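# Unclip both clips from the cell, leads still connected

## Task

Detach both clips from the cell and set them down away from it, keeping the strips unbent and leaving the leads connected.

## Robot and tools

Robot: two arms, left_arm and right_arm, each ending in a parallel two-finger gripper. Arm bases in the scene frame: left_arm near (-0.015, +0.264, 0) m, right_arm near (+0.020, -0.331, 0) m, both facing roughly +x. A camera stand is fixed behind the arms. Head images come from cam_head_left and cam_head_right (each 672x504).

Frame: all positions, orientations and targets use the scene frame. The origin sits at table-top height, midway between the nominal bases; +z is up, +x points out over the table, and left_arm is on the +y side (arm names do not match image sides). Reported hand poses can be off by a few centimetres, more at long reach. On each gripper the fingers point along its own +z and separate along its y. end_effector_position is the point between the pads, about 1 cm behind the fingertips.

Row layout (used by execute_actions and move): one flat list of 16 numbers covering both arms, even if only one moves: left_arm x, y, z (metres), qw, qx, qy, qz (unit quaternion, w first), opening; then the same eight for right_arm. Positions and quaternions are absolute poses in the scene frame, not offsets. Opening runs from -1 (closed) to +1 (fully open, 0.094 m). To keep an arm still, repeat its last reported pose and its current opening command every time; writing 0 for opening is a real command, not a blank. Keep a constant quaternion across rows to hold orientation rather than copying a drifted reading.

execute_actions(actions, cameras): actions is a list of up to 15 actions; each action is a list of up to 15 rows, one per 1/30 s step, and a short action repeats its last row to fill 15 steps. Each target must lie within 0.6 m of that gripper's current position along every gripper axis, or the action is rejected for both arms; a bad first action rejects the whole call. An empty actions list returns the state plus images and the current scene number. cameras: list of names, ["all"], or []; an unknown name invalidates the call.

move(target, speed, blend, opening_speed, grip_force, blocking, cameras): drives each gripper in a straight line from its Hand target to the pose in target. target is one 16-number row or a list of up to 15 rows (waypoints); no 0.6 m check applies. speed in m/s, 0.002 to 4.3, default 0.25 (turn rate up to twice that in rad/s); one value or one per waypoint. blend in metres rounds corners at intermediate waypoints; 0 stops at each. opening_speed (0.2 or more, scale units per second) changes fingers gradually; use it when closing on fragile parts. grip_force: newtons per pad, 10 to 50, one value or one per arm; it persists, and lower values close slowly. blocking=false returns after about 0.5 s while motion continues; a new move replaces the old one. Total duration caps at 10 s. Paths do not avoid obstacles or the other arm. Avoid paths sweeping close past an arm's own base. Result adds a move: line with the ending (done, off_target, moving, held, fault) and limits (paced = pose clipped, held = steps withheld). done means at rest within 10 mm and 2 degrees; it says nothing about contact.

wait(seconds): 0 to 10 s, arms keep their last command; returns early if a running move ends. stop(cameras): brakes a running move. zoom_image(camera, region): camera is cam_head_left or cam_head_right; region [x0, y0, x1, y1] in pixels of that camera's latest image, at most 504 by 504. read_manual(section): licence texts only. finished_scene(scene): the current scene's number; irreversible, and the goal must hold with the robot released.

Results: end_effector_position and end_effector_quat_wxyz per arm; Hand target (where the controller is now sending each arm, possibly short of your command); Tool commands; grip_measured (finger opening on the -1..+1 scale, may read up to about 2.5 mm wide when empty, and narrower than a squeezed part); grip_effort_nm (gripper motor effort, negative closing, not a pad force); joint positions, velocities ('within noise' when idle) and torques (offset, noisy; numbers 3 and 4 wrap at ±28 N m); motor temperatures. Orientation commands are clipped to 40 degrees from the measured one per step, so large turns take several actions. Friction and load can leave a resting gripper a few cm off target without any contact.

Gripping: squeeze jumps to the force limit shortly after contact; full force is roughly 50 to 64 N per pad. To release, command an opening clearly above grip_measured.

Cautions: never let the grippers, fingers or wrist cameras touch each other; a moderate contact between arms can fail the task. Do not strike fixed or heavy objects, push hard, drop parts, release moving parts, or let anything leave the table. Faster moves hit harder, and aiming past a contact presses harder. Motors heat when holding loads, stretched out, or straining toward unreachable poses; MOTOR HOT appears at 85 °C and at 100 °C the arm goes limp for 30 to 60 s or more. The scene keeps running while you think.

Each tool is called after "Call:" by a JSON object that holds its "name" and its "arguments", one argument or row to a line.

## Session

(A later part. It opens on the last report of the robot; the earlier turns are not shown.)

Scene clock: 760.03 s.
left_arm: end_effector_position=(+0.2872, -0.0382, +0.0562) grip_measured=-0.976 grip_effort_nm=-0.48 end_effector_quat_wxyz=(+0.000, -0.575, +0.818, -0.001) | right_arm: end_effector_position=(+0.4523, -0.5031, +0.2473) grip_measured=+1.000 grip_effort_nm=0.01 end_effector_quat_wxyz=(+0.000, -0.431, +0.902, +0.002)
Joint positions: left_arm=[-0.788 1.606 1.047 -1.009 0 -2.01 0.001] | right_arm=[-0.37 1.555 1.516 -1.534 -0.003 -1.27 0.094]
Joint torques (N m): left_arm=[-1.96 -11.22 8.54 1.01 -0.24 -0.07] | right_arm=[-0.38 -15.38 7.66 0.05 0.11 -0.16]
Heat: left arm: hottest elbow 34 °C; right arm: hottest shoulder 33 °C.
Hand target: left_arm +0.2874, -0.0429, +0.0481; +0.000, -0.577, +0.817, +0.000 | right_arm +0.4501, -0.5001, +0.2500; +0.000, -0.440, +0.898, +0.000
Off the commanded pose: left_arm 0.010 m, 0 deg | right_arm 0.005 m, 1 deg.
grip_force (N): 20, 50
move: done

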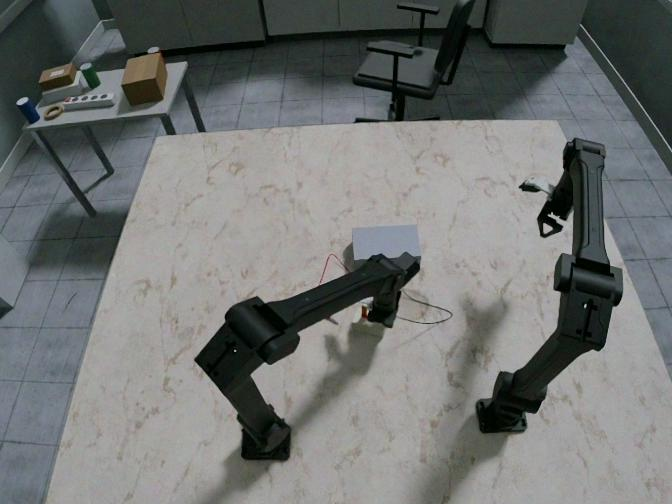

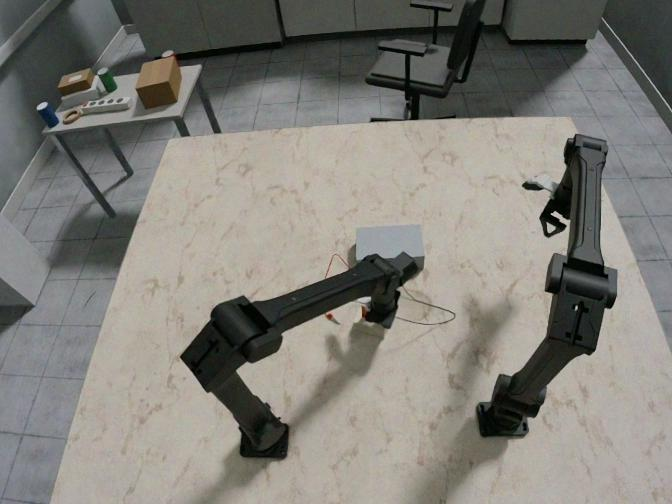

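Call:
{"name": "move", "arguments": {
  "target": [
    [0.2878, -0.043, 0.048, 0, -0.574, 0.819, 0, -0.2, 0.45, -0.50, 0.25, 0, -0.440, 0.898, 0, 1],
    [0.303, -0.055, 0.14, 0, -0.574, 0.819, 0, 0, 0.45, -0.50, 0.25, 0, -0.440, 0.898, 0, 1],
    [0.2925, -0.0455, 0.115, 0, -0.574, 0.819, 0, 0, 0.45, -0.50, 0.25, 0, -0.440, 0.898, 0, 1],
    [0.2925, -0.0455, 0.090, 0, -0.574, 0.819, 0, 0, 0.45, -0.50, 0.25, 0, -0.440, 0.898, 0, 1]
  ],
  "cameras": ["all"],
  "speed": 0.12
}}

Call:
{"name": "zoom_image", "arguments": {
  "camera": "cam_head_left",
  "region": [350, 295, 410, 340]
}}

Call:
{"name": "zoom_image", "arguments": {
  "camera": "cam_head_right",
  "region": [350, 295, 410, 340]
}}

Scene clock: 837.73 s.
left_arm: end_effector_position=(+0.2934, -0.0444, +0.1010) grip_measured=-0.002 grip_effort_nm=0.12 end_effector_quat_wxyz=(+0.001, -0.575, +0.818, -0.005) | right_arm: end_effector_position=(+0.4523, -0.5031, +0.2473) grip_measured=+1.000 grip_effort_nm=0.01 end_effector_quat_wxyz=(+0.000, -0.431, +0.902, +0.002)
Joint positions: left_arm=[-0.788 1.564 1.13 -1.126 0 -2.01 0.047] | right_arm=[-0.37 1.555 1.516 -1.534 -0.003 -1.27 0.094]
Joint torques (N m): left_arm=[-2.08 -10.46 8.17 0.88 -0.21 0.07] | right_arm=[-0.38 -15.27 7.65 0.01 0.11 -0.17]
Heat: left arm: hottest elbow 33 °C; right arm: hottest shoulder 33 °C.
Hand target: left_arm +0.2926, -0.0455, +0.0900; +0.000, -0.574, +0.819, +0.000 | right_arm +0.4501, -0.5001, +0.2500; +0.000, -0.440, +0.898, +0.000
Off the commanded pose: left_arm 0.011 m, 1 deg | right_arm 0.005 m, 1 deg.
grip_force (N): 20, 50
move: off_target (left_arm); target 2's new opening was sent with left_arm's hand 0.019 m and 1 deg from that target

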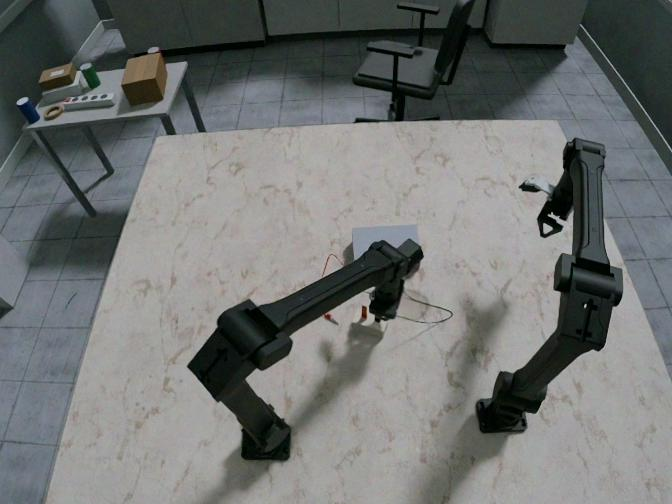

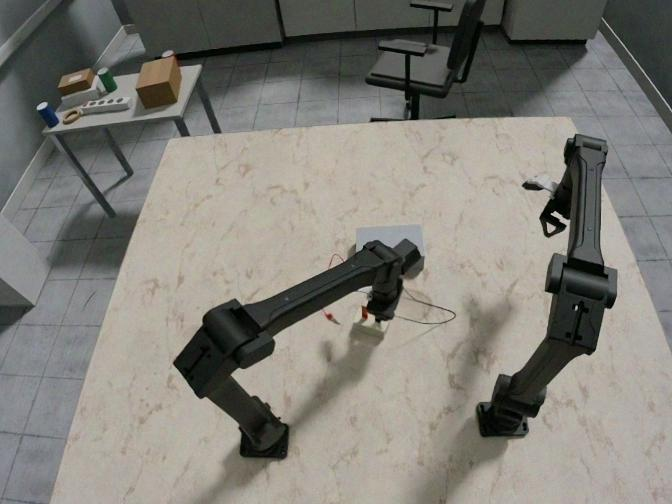

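Scaled by 8.400 from the camera's 672x504 image, which has a finer 960x720 frame.

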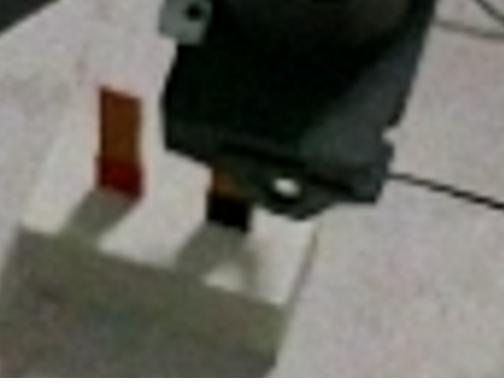

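Scaled by 8.400 from the camera's 672x504 image, which has a finer 960x720 frame.

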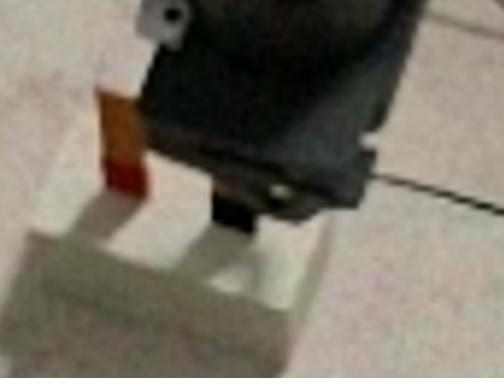

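Call:
{"name": "move", "arguments": {
  "target": [
    [0.2915, -0.0455, 0.070, 0, -0.574, 0.819, 0, 0, 0.45, -0.50, 0.25, 0, -0.440, 0.898, 0, 1],
    [0.2915, -0.0455, 0.070, 0, -0.574, 0.819, 0, -0.75, 0.45, -0.50, 0.25, 0, -0.440, 0.898, 0, 1]
  ],
  "cameras": ["all"],
  "speed": 0.12,
  "opening_speed": 0.4
}}

Call:
{"name": "zoom_image", "arguments": {
  "camera": "cam_head_left",
  "region": [350, 295, 410, 340]
}}

Call:
{"name": "zoom_image", "arguments": {
  "camera": "cam_head_right",
  "region": [350, 295, 410, 340]
}}

Scene clock: 855.23 s.
left_arm: end_effector_position=(+0.2920, -0.0439, +0.0800) grip_measured=-0.748 grip_effort_nm=-0.13 end_effector_quat_wxyz=(+0.001, -0.575, +0.818, -0.005) | right_arm: end_effector_position=(+0.4523, -0.5031, +0.2473) grip_measured=+1.000 grip_effort_nm=0.02 end_effector_quat_wxyz=(+0.000, -0.431, +0.902, +0.002)
Joint positions: left_arm=[-0.79 1.587 1.096 -1.071 0 -2.01 0.012] | right_arm=[-0.37 1.555 1.516 -1.534 -0.003 -1.27 0.094]
Joint torques (N m): left_arm=[-1.85 -11.4 8.12 0.92 -0.2 0.02] | right_arm=[-0.5 -15.27 7.68 0.02 0.12 -0.16]
Heat: left arm: hottest elbow 33 °C; right arm: hottest shoulder 33 °C.
Hand target: left_arm +0.2905, -0.0454, +0.0700; +0.000, -0.573, +0.819, +0.000 | right_arm +0.4501, -0.5001, +0.2500; +0.000, -0.440, +0.898, +0.000
Off the commanded pose: left_arm 0.010 m, 1 deg | right_arm 0.005 m, 1 deg.
grip_force (N): 20, 50
move: done

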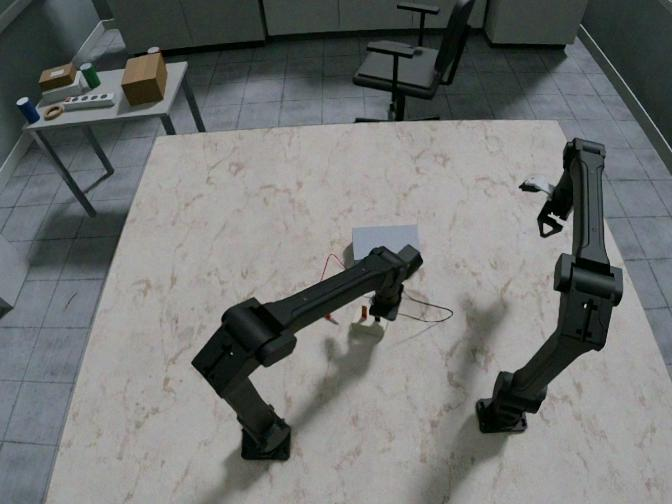

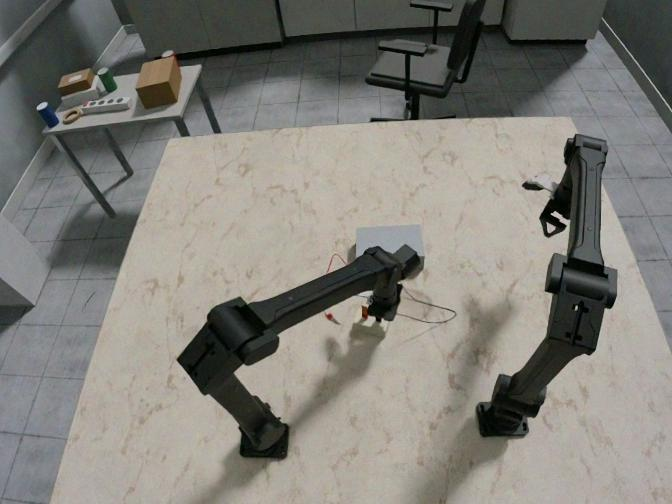

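Scaled by 8.400 from the camera's 672x504 image, which has a finer 960x720 frame.

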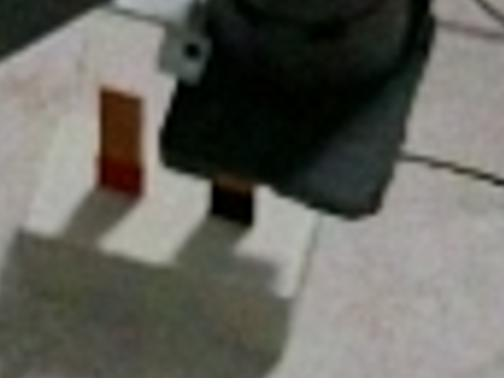

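Scaled by 8.400 from the camera's 672x504 image, which has a finer 960x720 frame.

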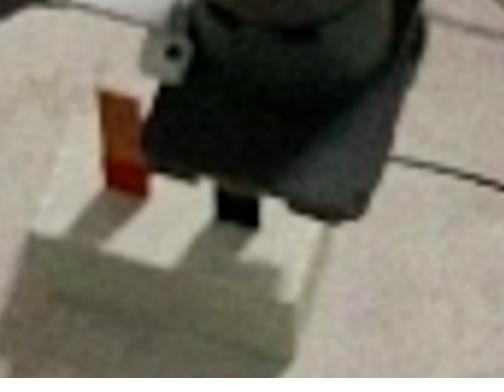

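Call:
{"name": "move", "arguments": {
  "target": [
    [0.289, -0.045, 0.070, 0, -0.574, 0.819, 0, -0.6, 0.45, -0.50, 0.25, 0, -0.440, 0.898, 0, 1],
    [0.289, -0.045, 0.068, 0, -0.574, 0.819, 0, -0.94, 0.45, -0.50, 0.25, 0, -0.440, 0.898, 0, 1]
  ],
  "cameras": ["all"],
  "speed": 0.12,
  "opening_speed": 0.3
}}

Call:
{"name": "zoom_image", "arguments": {
  "camera": "cam_head_left",
  "region": [350, 295, 410, 340]
}}

Call:
{"name": "zoom_image", "arguments": {
  "camera": "cam_head_right",
  "region": [350, 295, 410, 340]
}}

Scene clock: 874.43 s.
left_arm: end_effector_position=(+0.2910, -0.0429, +0.0779) grip_measured=-0.871 grip_effort_nm=-0.48 end_effector_quat_wxyz=(+0.001, -0.575, +0.818, -0.004) | right_arm: end_effector_position=(+0.4523, -0.5031, +0.2473) grip_measured=+1.000 grip_effort_nm=0.01 end_effector_quat_wxyz=(+0.000, -0.431, +0.902, +0.002)
Joint positions: left_arm=[-0.79 1.587 1.09 -1.066 0 -2.01 0.006] | right_arm=[-0.37 1.555 1.516 -1.534 -0.003 -1.27 0.094]
Joint torques (N m): left_arm=[-1.61 -11.63 8.08 0.92 -0.2 0.04] | right_arm=[-0.32 -15.56 7.71 0.06 0.12 -0.15]
Heat: left arm: hottest elbow 33 °C; right arm: hottest shoulder 33 °C.
Hand target: left_arm +0.2885, -0.0444, +0.0682; +0.000, -0.574, +0.819, +0.001 | right_arm +0.4501, -0.5001, +0.2500; +0.000, -0.440, +0.898, +0.000
Off the commanded pose: left_arm 0.010 m, 0 deg | right_arm 0.005 m, 1 deg.
grip_force (N): 20, 50
move: done; target 2's new opening was sent with left_arm's hand 0.011 m and 0 deg from that target

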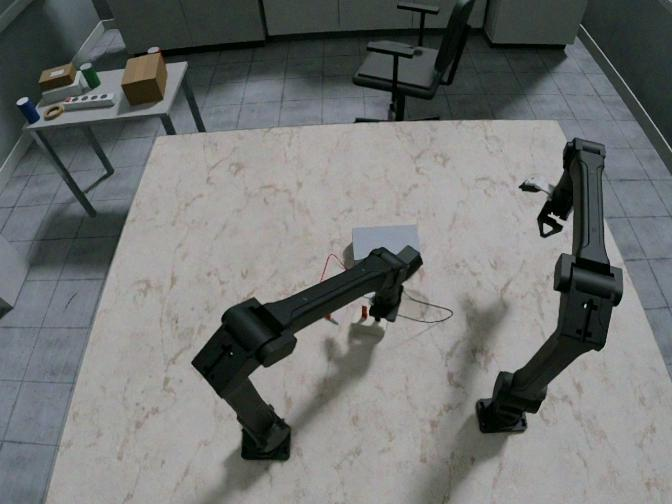

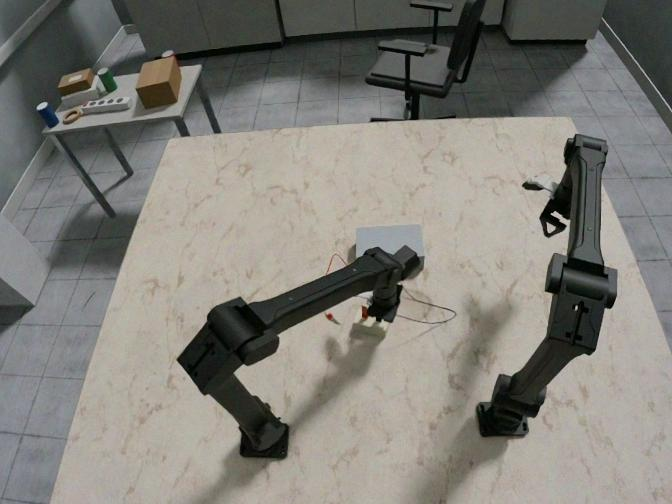

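Scaled by 8.400 from the camera's 672x504 image, which has a finer 960x720 frame.

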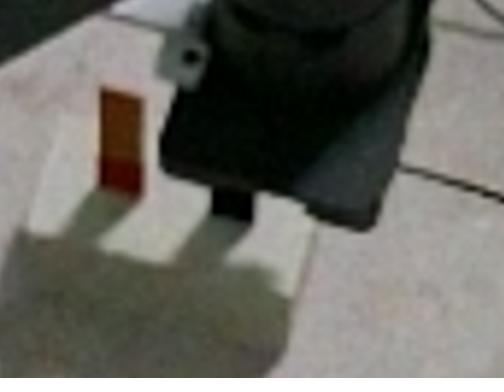

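Scaled by 8.400 from the camera's 672x504 image, which has a finer 960x720 frame.

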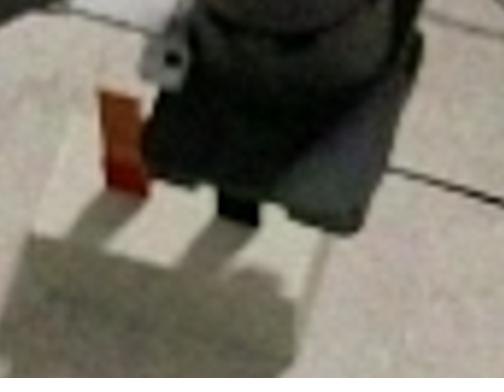

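Call:
{"name": "move", "arguments": {
  "target": [
    [0.289, -0.045, 0.070, 0, -0.574, 0.819, 0, -1, 0.45, -0.50, 0.25, 0, -0.440, 0.898, 0, 1],
    [0.290, -0.052, 0.100, 0, -0.574, 0.819, 0, -1, 0.45, -0.50, 0.25, 0, -0.440, 0.898, 0, 1]
  ],
  "cameras": ["all"],
  "speed": 0.04,
  "opening_speed": 0.3,
  "grip_force": [35, 50]
}}

Call:
{"name": "zoom_image", "arguments": {
  "camera": "cam_head_left",
  "region": [350, 295, 410, 340]
}}

Call:
{"name": "zoom_image", "arguments": {
  "camera": "cam_head_right",
  "region": [350, 295, 410, 340]
}}

Scene clock: 887.70 s.
left_arm: end_effector_position=(+0.2827, -0.0383, +0.0837) grip_measured=-0.882 grip_effort_nm=-0.76 end_effector_quat_wxyz=(-0.003, -0.572, +0.820, +0.015) | right_arm: end_effector_position=(+0.4523, -0.5031, +0.2473) grip_measured=+1.000 grip_effort_nm=0.02 end_effector_quat_wxyz=(+0.000, -0.431, +0.902, +0.002)
Joint positions: left_arm=[-0.796 1.581 1.099 -1.12 0 -2.01 0.006] | right_arm=[-0.37 1.555 1.516 -1.534 -0.003 -1.27 0.094]
Joint torques (N m): left_arm=[-2.08 -12.86 11.93 -0.32 -0.2 -0.07] | right_arm=[-0.44 -15.38 7.68 0.01 0.13 -0.16]
Heat: left arm: hottest elbow 33 °C; right arm: hottest shoulder 33 °C.
Hand target: left_arm +0.2909, -0.0517, +0.1005; +0.000, -0.574, +0.819, -0.001 | right_arm +0.4501, -0.5001, +0.2500; +0.000, -0.440, +0.898, +0.000
Off the commanded pose: left_arm 0.023 m, 2 deg | right_arm 0.005 m, 1 deg.
grip_force (N): 35, 50
move: off_target (left_arm)

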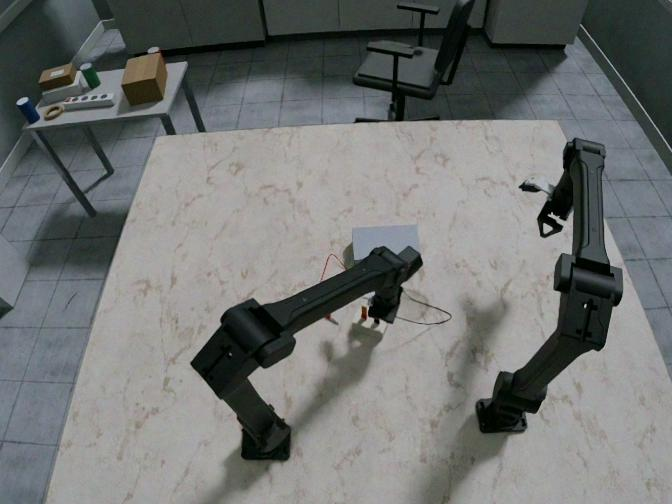

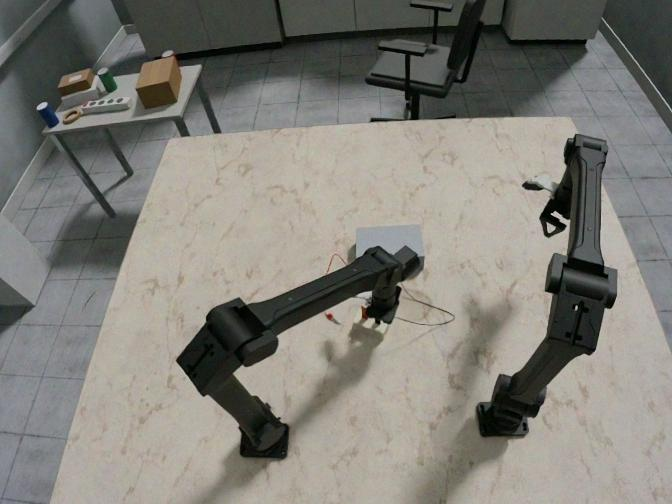

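Scaled by 8.400 from the camera's 672x504 image, which has a finer 960x720 frame.

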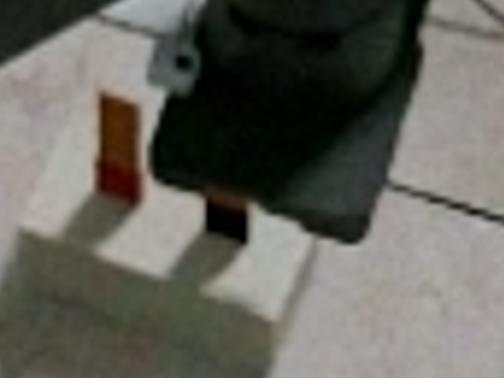

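Scaled by 8.400 from the camera's 672x504 image, which has a finer 960x720 frame.

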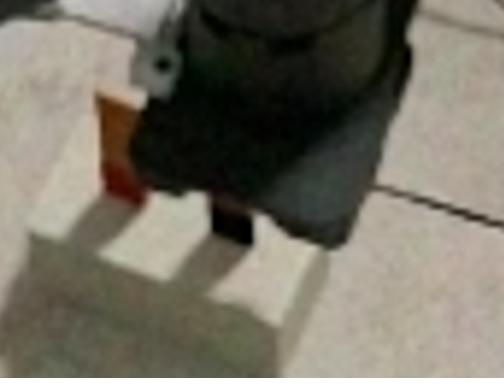

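Call:
{"name": "move", "arguments": {
  "target": [
    [0.287, -0.075, 0.106, 0, -0.574, 0.819, 0, -1, 0.45, -0.50, 0.25, 0, -0.440, 0.898, 0, 1]
  ],
  "cameras": ["all"],
  "speed": 0.06
}}

Call:
{"name": "zoom_image", "arguments": {
  "camera": "cam_head_left",
  "region": [350, 295, 410, 340]
}}

Call:
{"name": "zoom_image", "arguments": {
  "camera": "cam_head_right",
  "region": [350, 295, 410, 340]
}}

Scene clock: 900.23 s.
left_arm: end_effector_position=(+0.2793, -0.0617, +0.0977) grip_measured=-0.882 grip_effort_nm=-0.76 end_effector_quat_wxyz=(-0.001, -0.566, +0.824, +0.006) | right_arm: end_effector_position=(+0.4523, -0.5031, +0.2473) grip_measured=+1.000 grip_effort_nm=0.01 end_effector_quat_wxyz=(+0.000, -0.431, +0.902, +0.002)
Joint positions: left_arm=[-0.839 1.589 1.15 -1.144 0 -2.039 0.006] | right_arm=[-0.37 1.555 1.516 -1.534 -0.003 -1.27 0.094]
Joint torques (N m): left_arm=[-1.79 -11.75 12.26 -0.24 -0.22 -0.12] | right_arm=[-0.38 -15.38 7.71 0.03 0.13 -0.15]
Heat: left arm: hottest elbow 33 °C; right arm: hottest shoulder 33 °C.
Hand target: left_arm +0.2868, -0.0742, +0.1049; +0.000, -0.571, +0.821, +0.001 | right_arm +0.4501, -0.5001, +0.2500; +0.000, -0.440, +0.898, +0.000
Off the commanded pose: left_arm 0.017 m, 1 deg | right_arm 0.005 m, 1 deg.
grip_force (N): 35, 50
move: off_target (left_arm)

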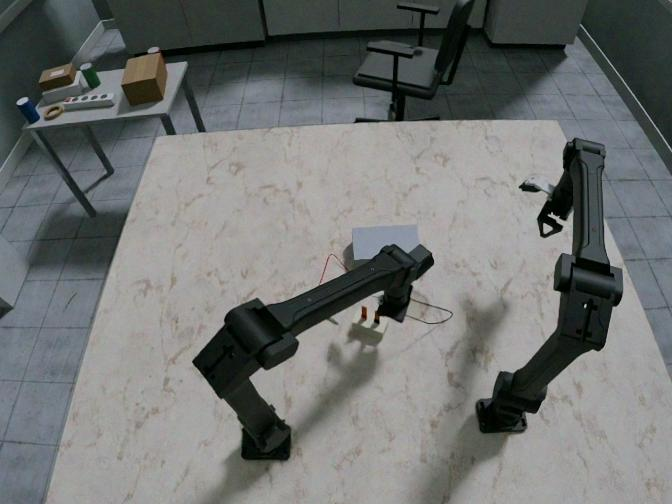

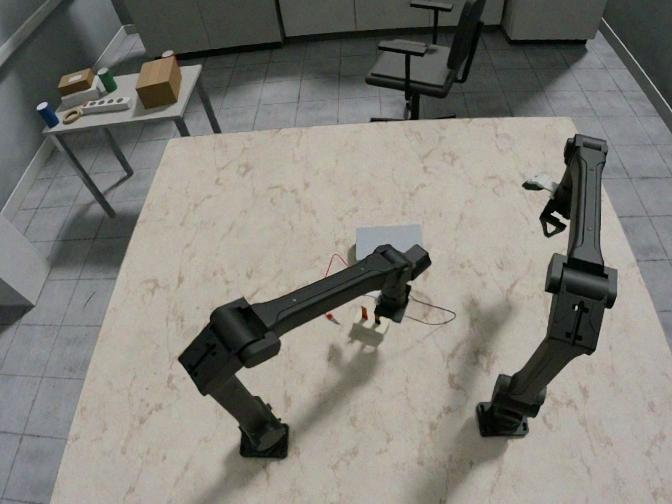

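Scaled by 8.400 from the camera's 672x504 image, which has a finer 960x720 frame.

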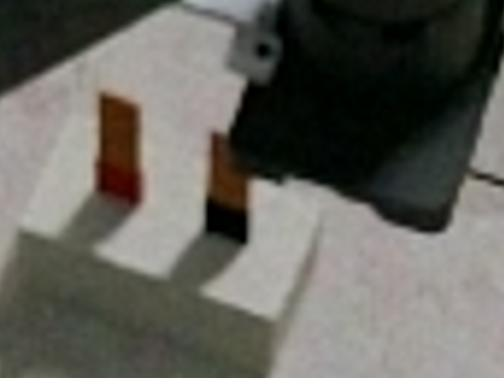

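Scaled by 8.400 from the camera's 672x504 image, which has a finer 960x720 frame.

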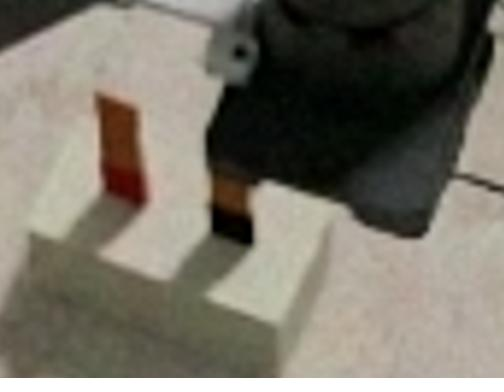

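Call:
{"name": "move", "arguments": {
  "target": [
    [0.272, -0.125, 0.105, 0, -0.574, 0.819, 0, -1, 0.45, -0.50, 0.25, 0, -0.440, 0.898, 0, 1],
    [0.264, -0.128, 0.03, 0, -0.574, 0.819, 0, -1, 0.45, -0.50, 0.25, 0, -0.440, 0.898, 0, 1]
  ],
  "cameras": ["all"],
  "speed": 0.12
}}

Call:
{"name": "zoom_image", "arguments": {
  "camera": "cam_head_left",
  "region": [350, 270, 460, 352]
}}

Scene clock: 914.83 s.
left_arm: end_effector_position=(+0.2680, -0.1237, +0.0392) grip_measured=-0.882 grip_effort_nm=-0.76 end_effector_quat_wxyz=(-0.011, -0.539, +0.842, -0.003) | right_arm: end_effector_position=(+0.4523, -0.5031, +0.2473) grip_measured=+1.000 grip_effort_nm=0.02 end_effector_quat_wxyz=(+0.000, -0.431, +0.902, +0.002)
Joint positions: left_arm=[-0.936 1.75 1.187 -1.003 0.021 -2.07 0.006] | right_arm=[-0.37 1.555 1.516 -1.534 -0.003 -1.27 0.094]
Joint torques (N m): left_arm=[-1.9 -13.57 7.94 1.03 -0.1 -0.13] | right_arm=[-0.56 -15.33 7.68 -0.02 0.13 -0.15]
Heat: left arm: hottest elbow 33 °C; right arm: hottest shoulder 33 °C.
Hand target: left_arm +0.2649, -0.1265, +0.0302; -0.012, -0.543, +0.840, -0.001 | right_arm +0.4501, -0.5001, +0.2500; +0.000, -0.440, +0.898, +0.000
Off the commanded pose: left_arm 0.011 m, 5 deg | right_arm 0.005 m, 1 deg.
joint sent to its limit (left arm) — joint 6 (wrist roll), lower limit. The joint targets are off in orientation, not in position.
grip_force (N): 35, 50
move: off_target (left_arm)

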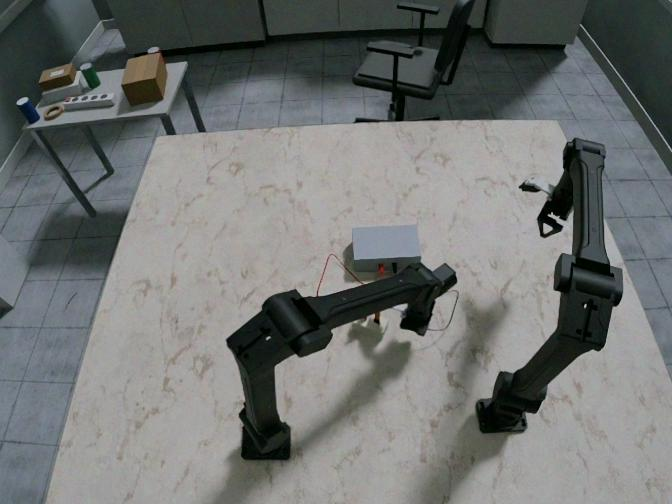

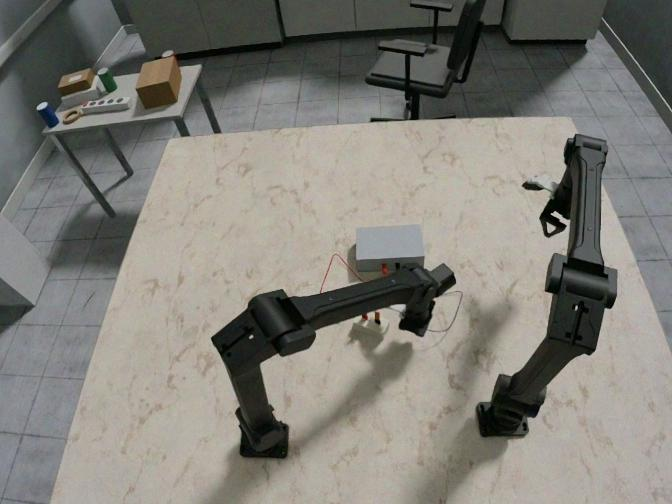

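Scaled by 4.582 from the camera's 672x504 image, which has a finer 960x720 frame.

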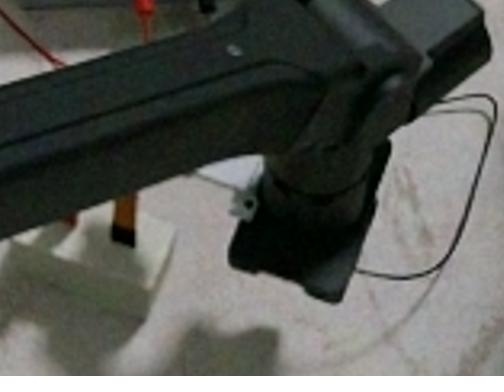

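Call:
{"name": "move", "arguments": {
  "target": [
    [0.264, -0.128, 0.006, 0, -0.539, 0.842, 0, -1, 0.45, -0.50, 0.25, 0, -0.440, 0.898, 0, 1],
    [0.264, -0.128, 0.006, 0, -0.539, 0.842, 0, -0.4, 0.45, -0.50, 0.25, 0, -0.440, 0.898, 0, 1],
    [0.266, -0.130, 0.12, 0, -0.539, 0.842, 0, -0.4, 0.45, -0.50, 0.25, 0, -0.440, 0.898, 0, 1],
    [0.35, 0.15, 0.22, 0, -0.574, 0.819, 0, -0.4, 0.45, -0.50, 0.25, 0, -0.440, 0.898, 0, 1]
  ],
  "cameras": ["all"],
  "speed": [0.08, 0.08, 0.12, 0.25],
  "opening_speed": 0.5
}}

Call:
{"name": "zoom_image", "arguments": {
  "camera": "cam_head_left",
  "region": [310, 240, 470, 360]
}}

Scene clock: 937.60 s.
left_arm: end_effector_position=(+0.3422, +0.1462, +0.2090) grip_measured=-0.402 grip_effort_nm=0.12 end_effector_quat_wxyz=(-0.009, -0.582, +0.813, +0.003) | right_arm: end_effector_position=(+0.4523, -0.5031, +0.2473) grip_measured=+1.000 grip_effort_nm=0.02 end_effector_quat_wxyz=(+0.000, -0.431, +0.902, +0.002)
Joint positions: left_arm=[-0.316 1.343 1.191 -1.434 0.012 -1.554 0.028] | right_arm=[-0.37 1.555 1.516 -1.534 -0.003 -1.27 0.094]
Joint torques (N m): left_arm=[-1.14 -9.76 12.1 -0.32 -0.12 0.23] | right_arm=[-0.5 -15.27 7.69 0.01 0.11 -0.16]
Heat: left arm: hottest elbow 33 °C; right arm: hottest shoulder 33 °C.
Hand target: left_arm +0.3484, +0.1444, +0.2207; -0.006, -0.576, +0.817, -0.005 | right_arm +0.4501, -0.5001, +0.2500; +0.000, -0.440, +0.898, +0.000
Off the commanded pose: left_arm 0.014 m, 2 deg | right_arm 0.005 m, 1 deg.
grip_force (N): 35, 50
move: off_target (left_arm); target 2's new opening was sent with left_arm's hand 0.012 m and 1 deg from that target

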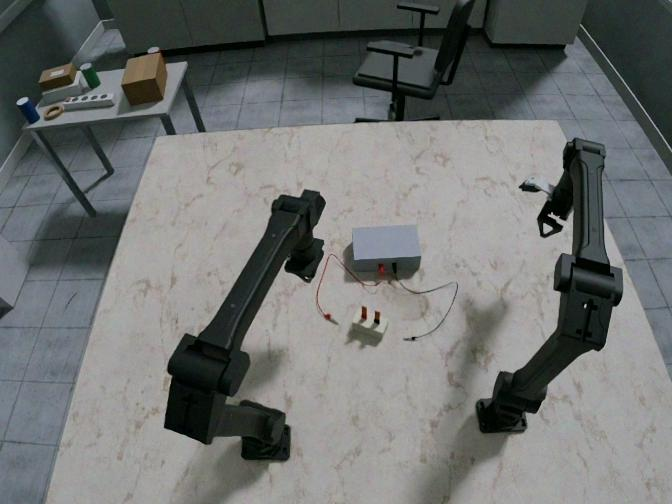

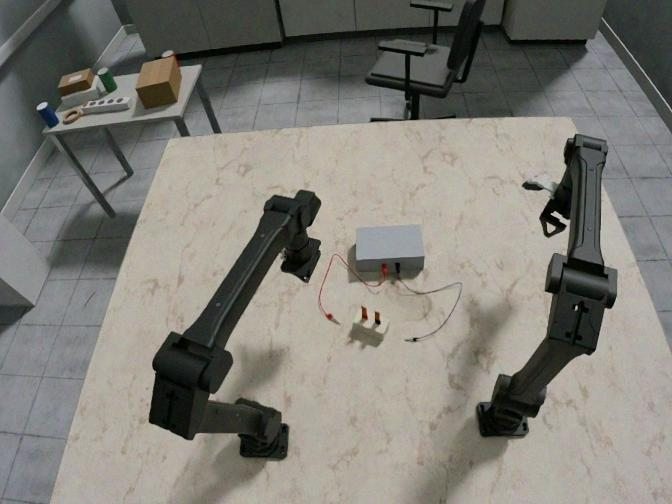

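Scaled by 3.150 from the camera's 672x504 image, which has a finer 960x720 frame.

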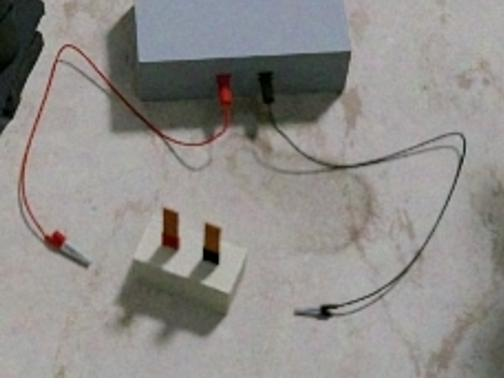

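Call:
{"name": "finished_scene", "arguments": {
  "scene": 1
}}

The scene is finished: the task was done.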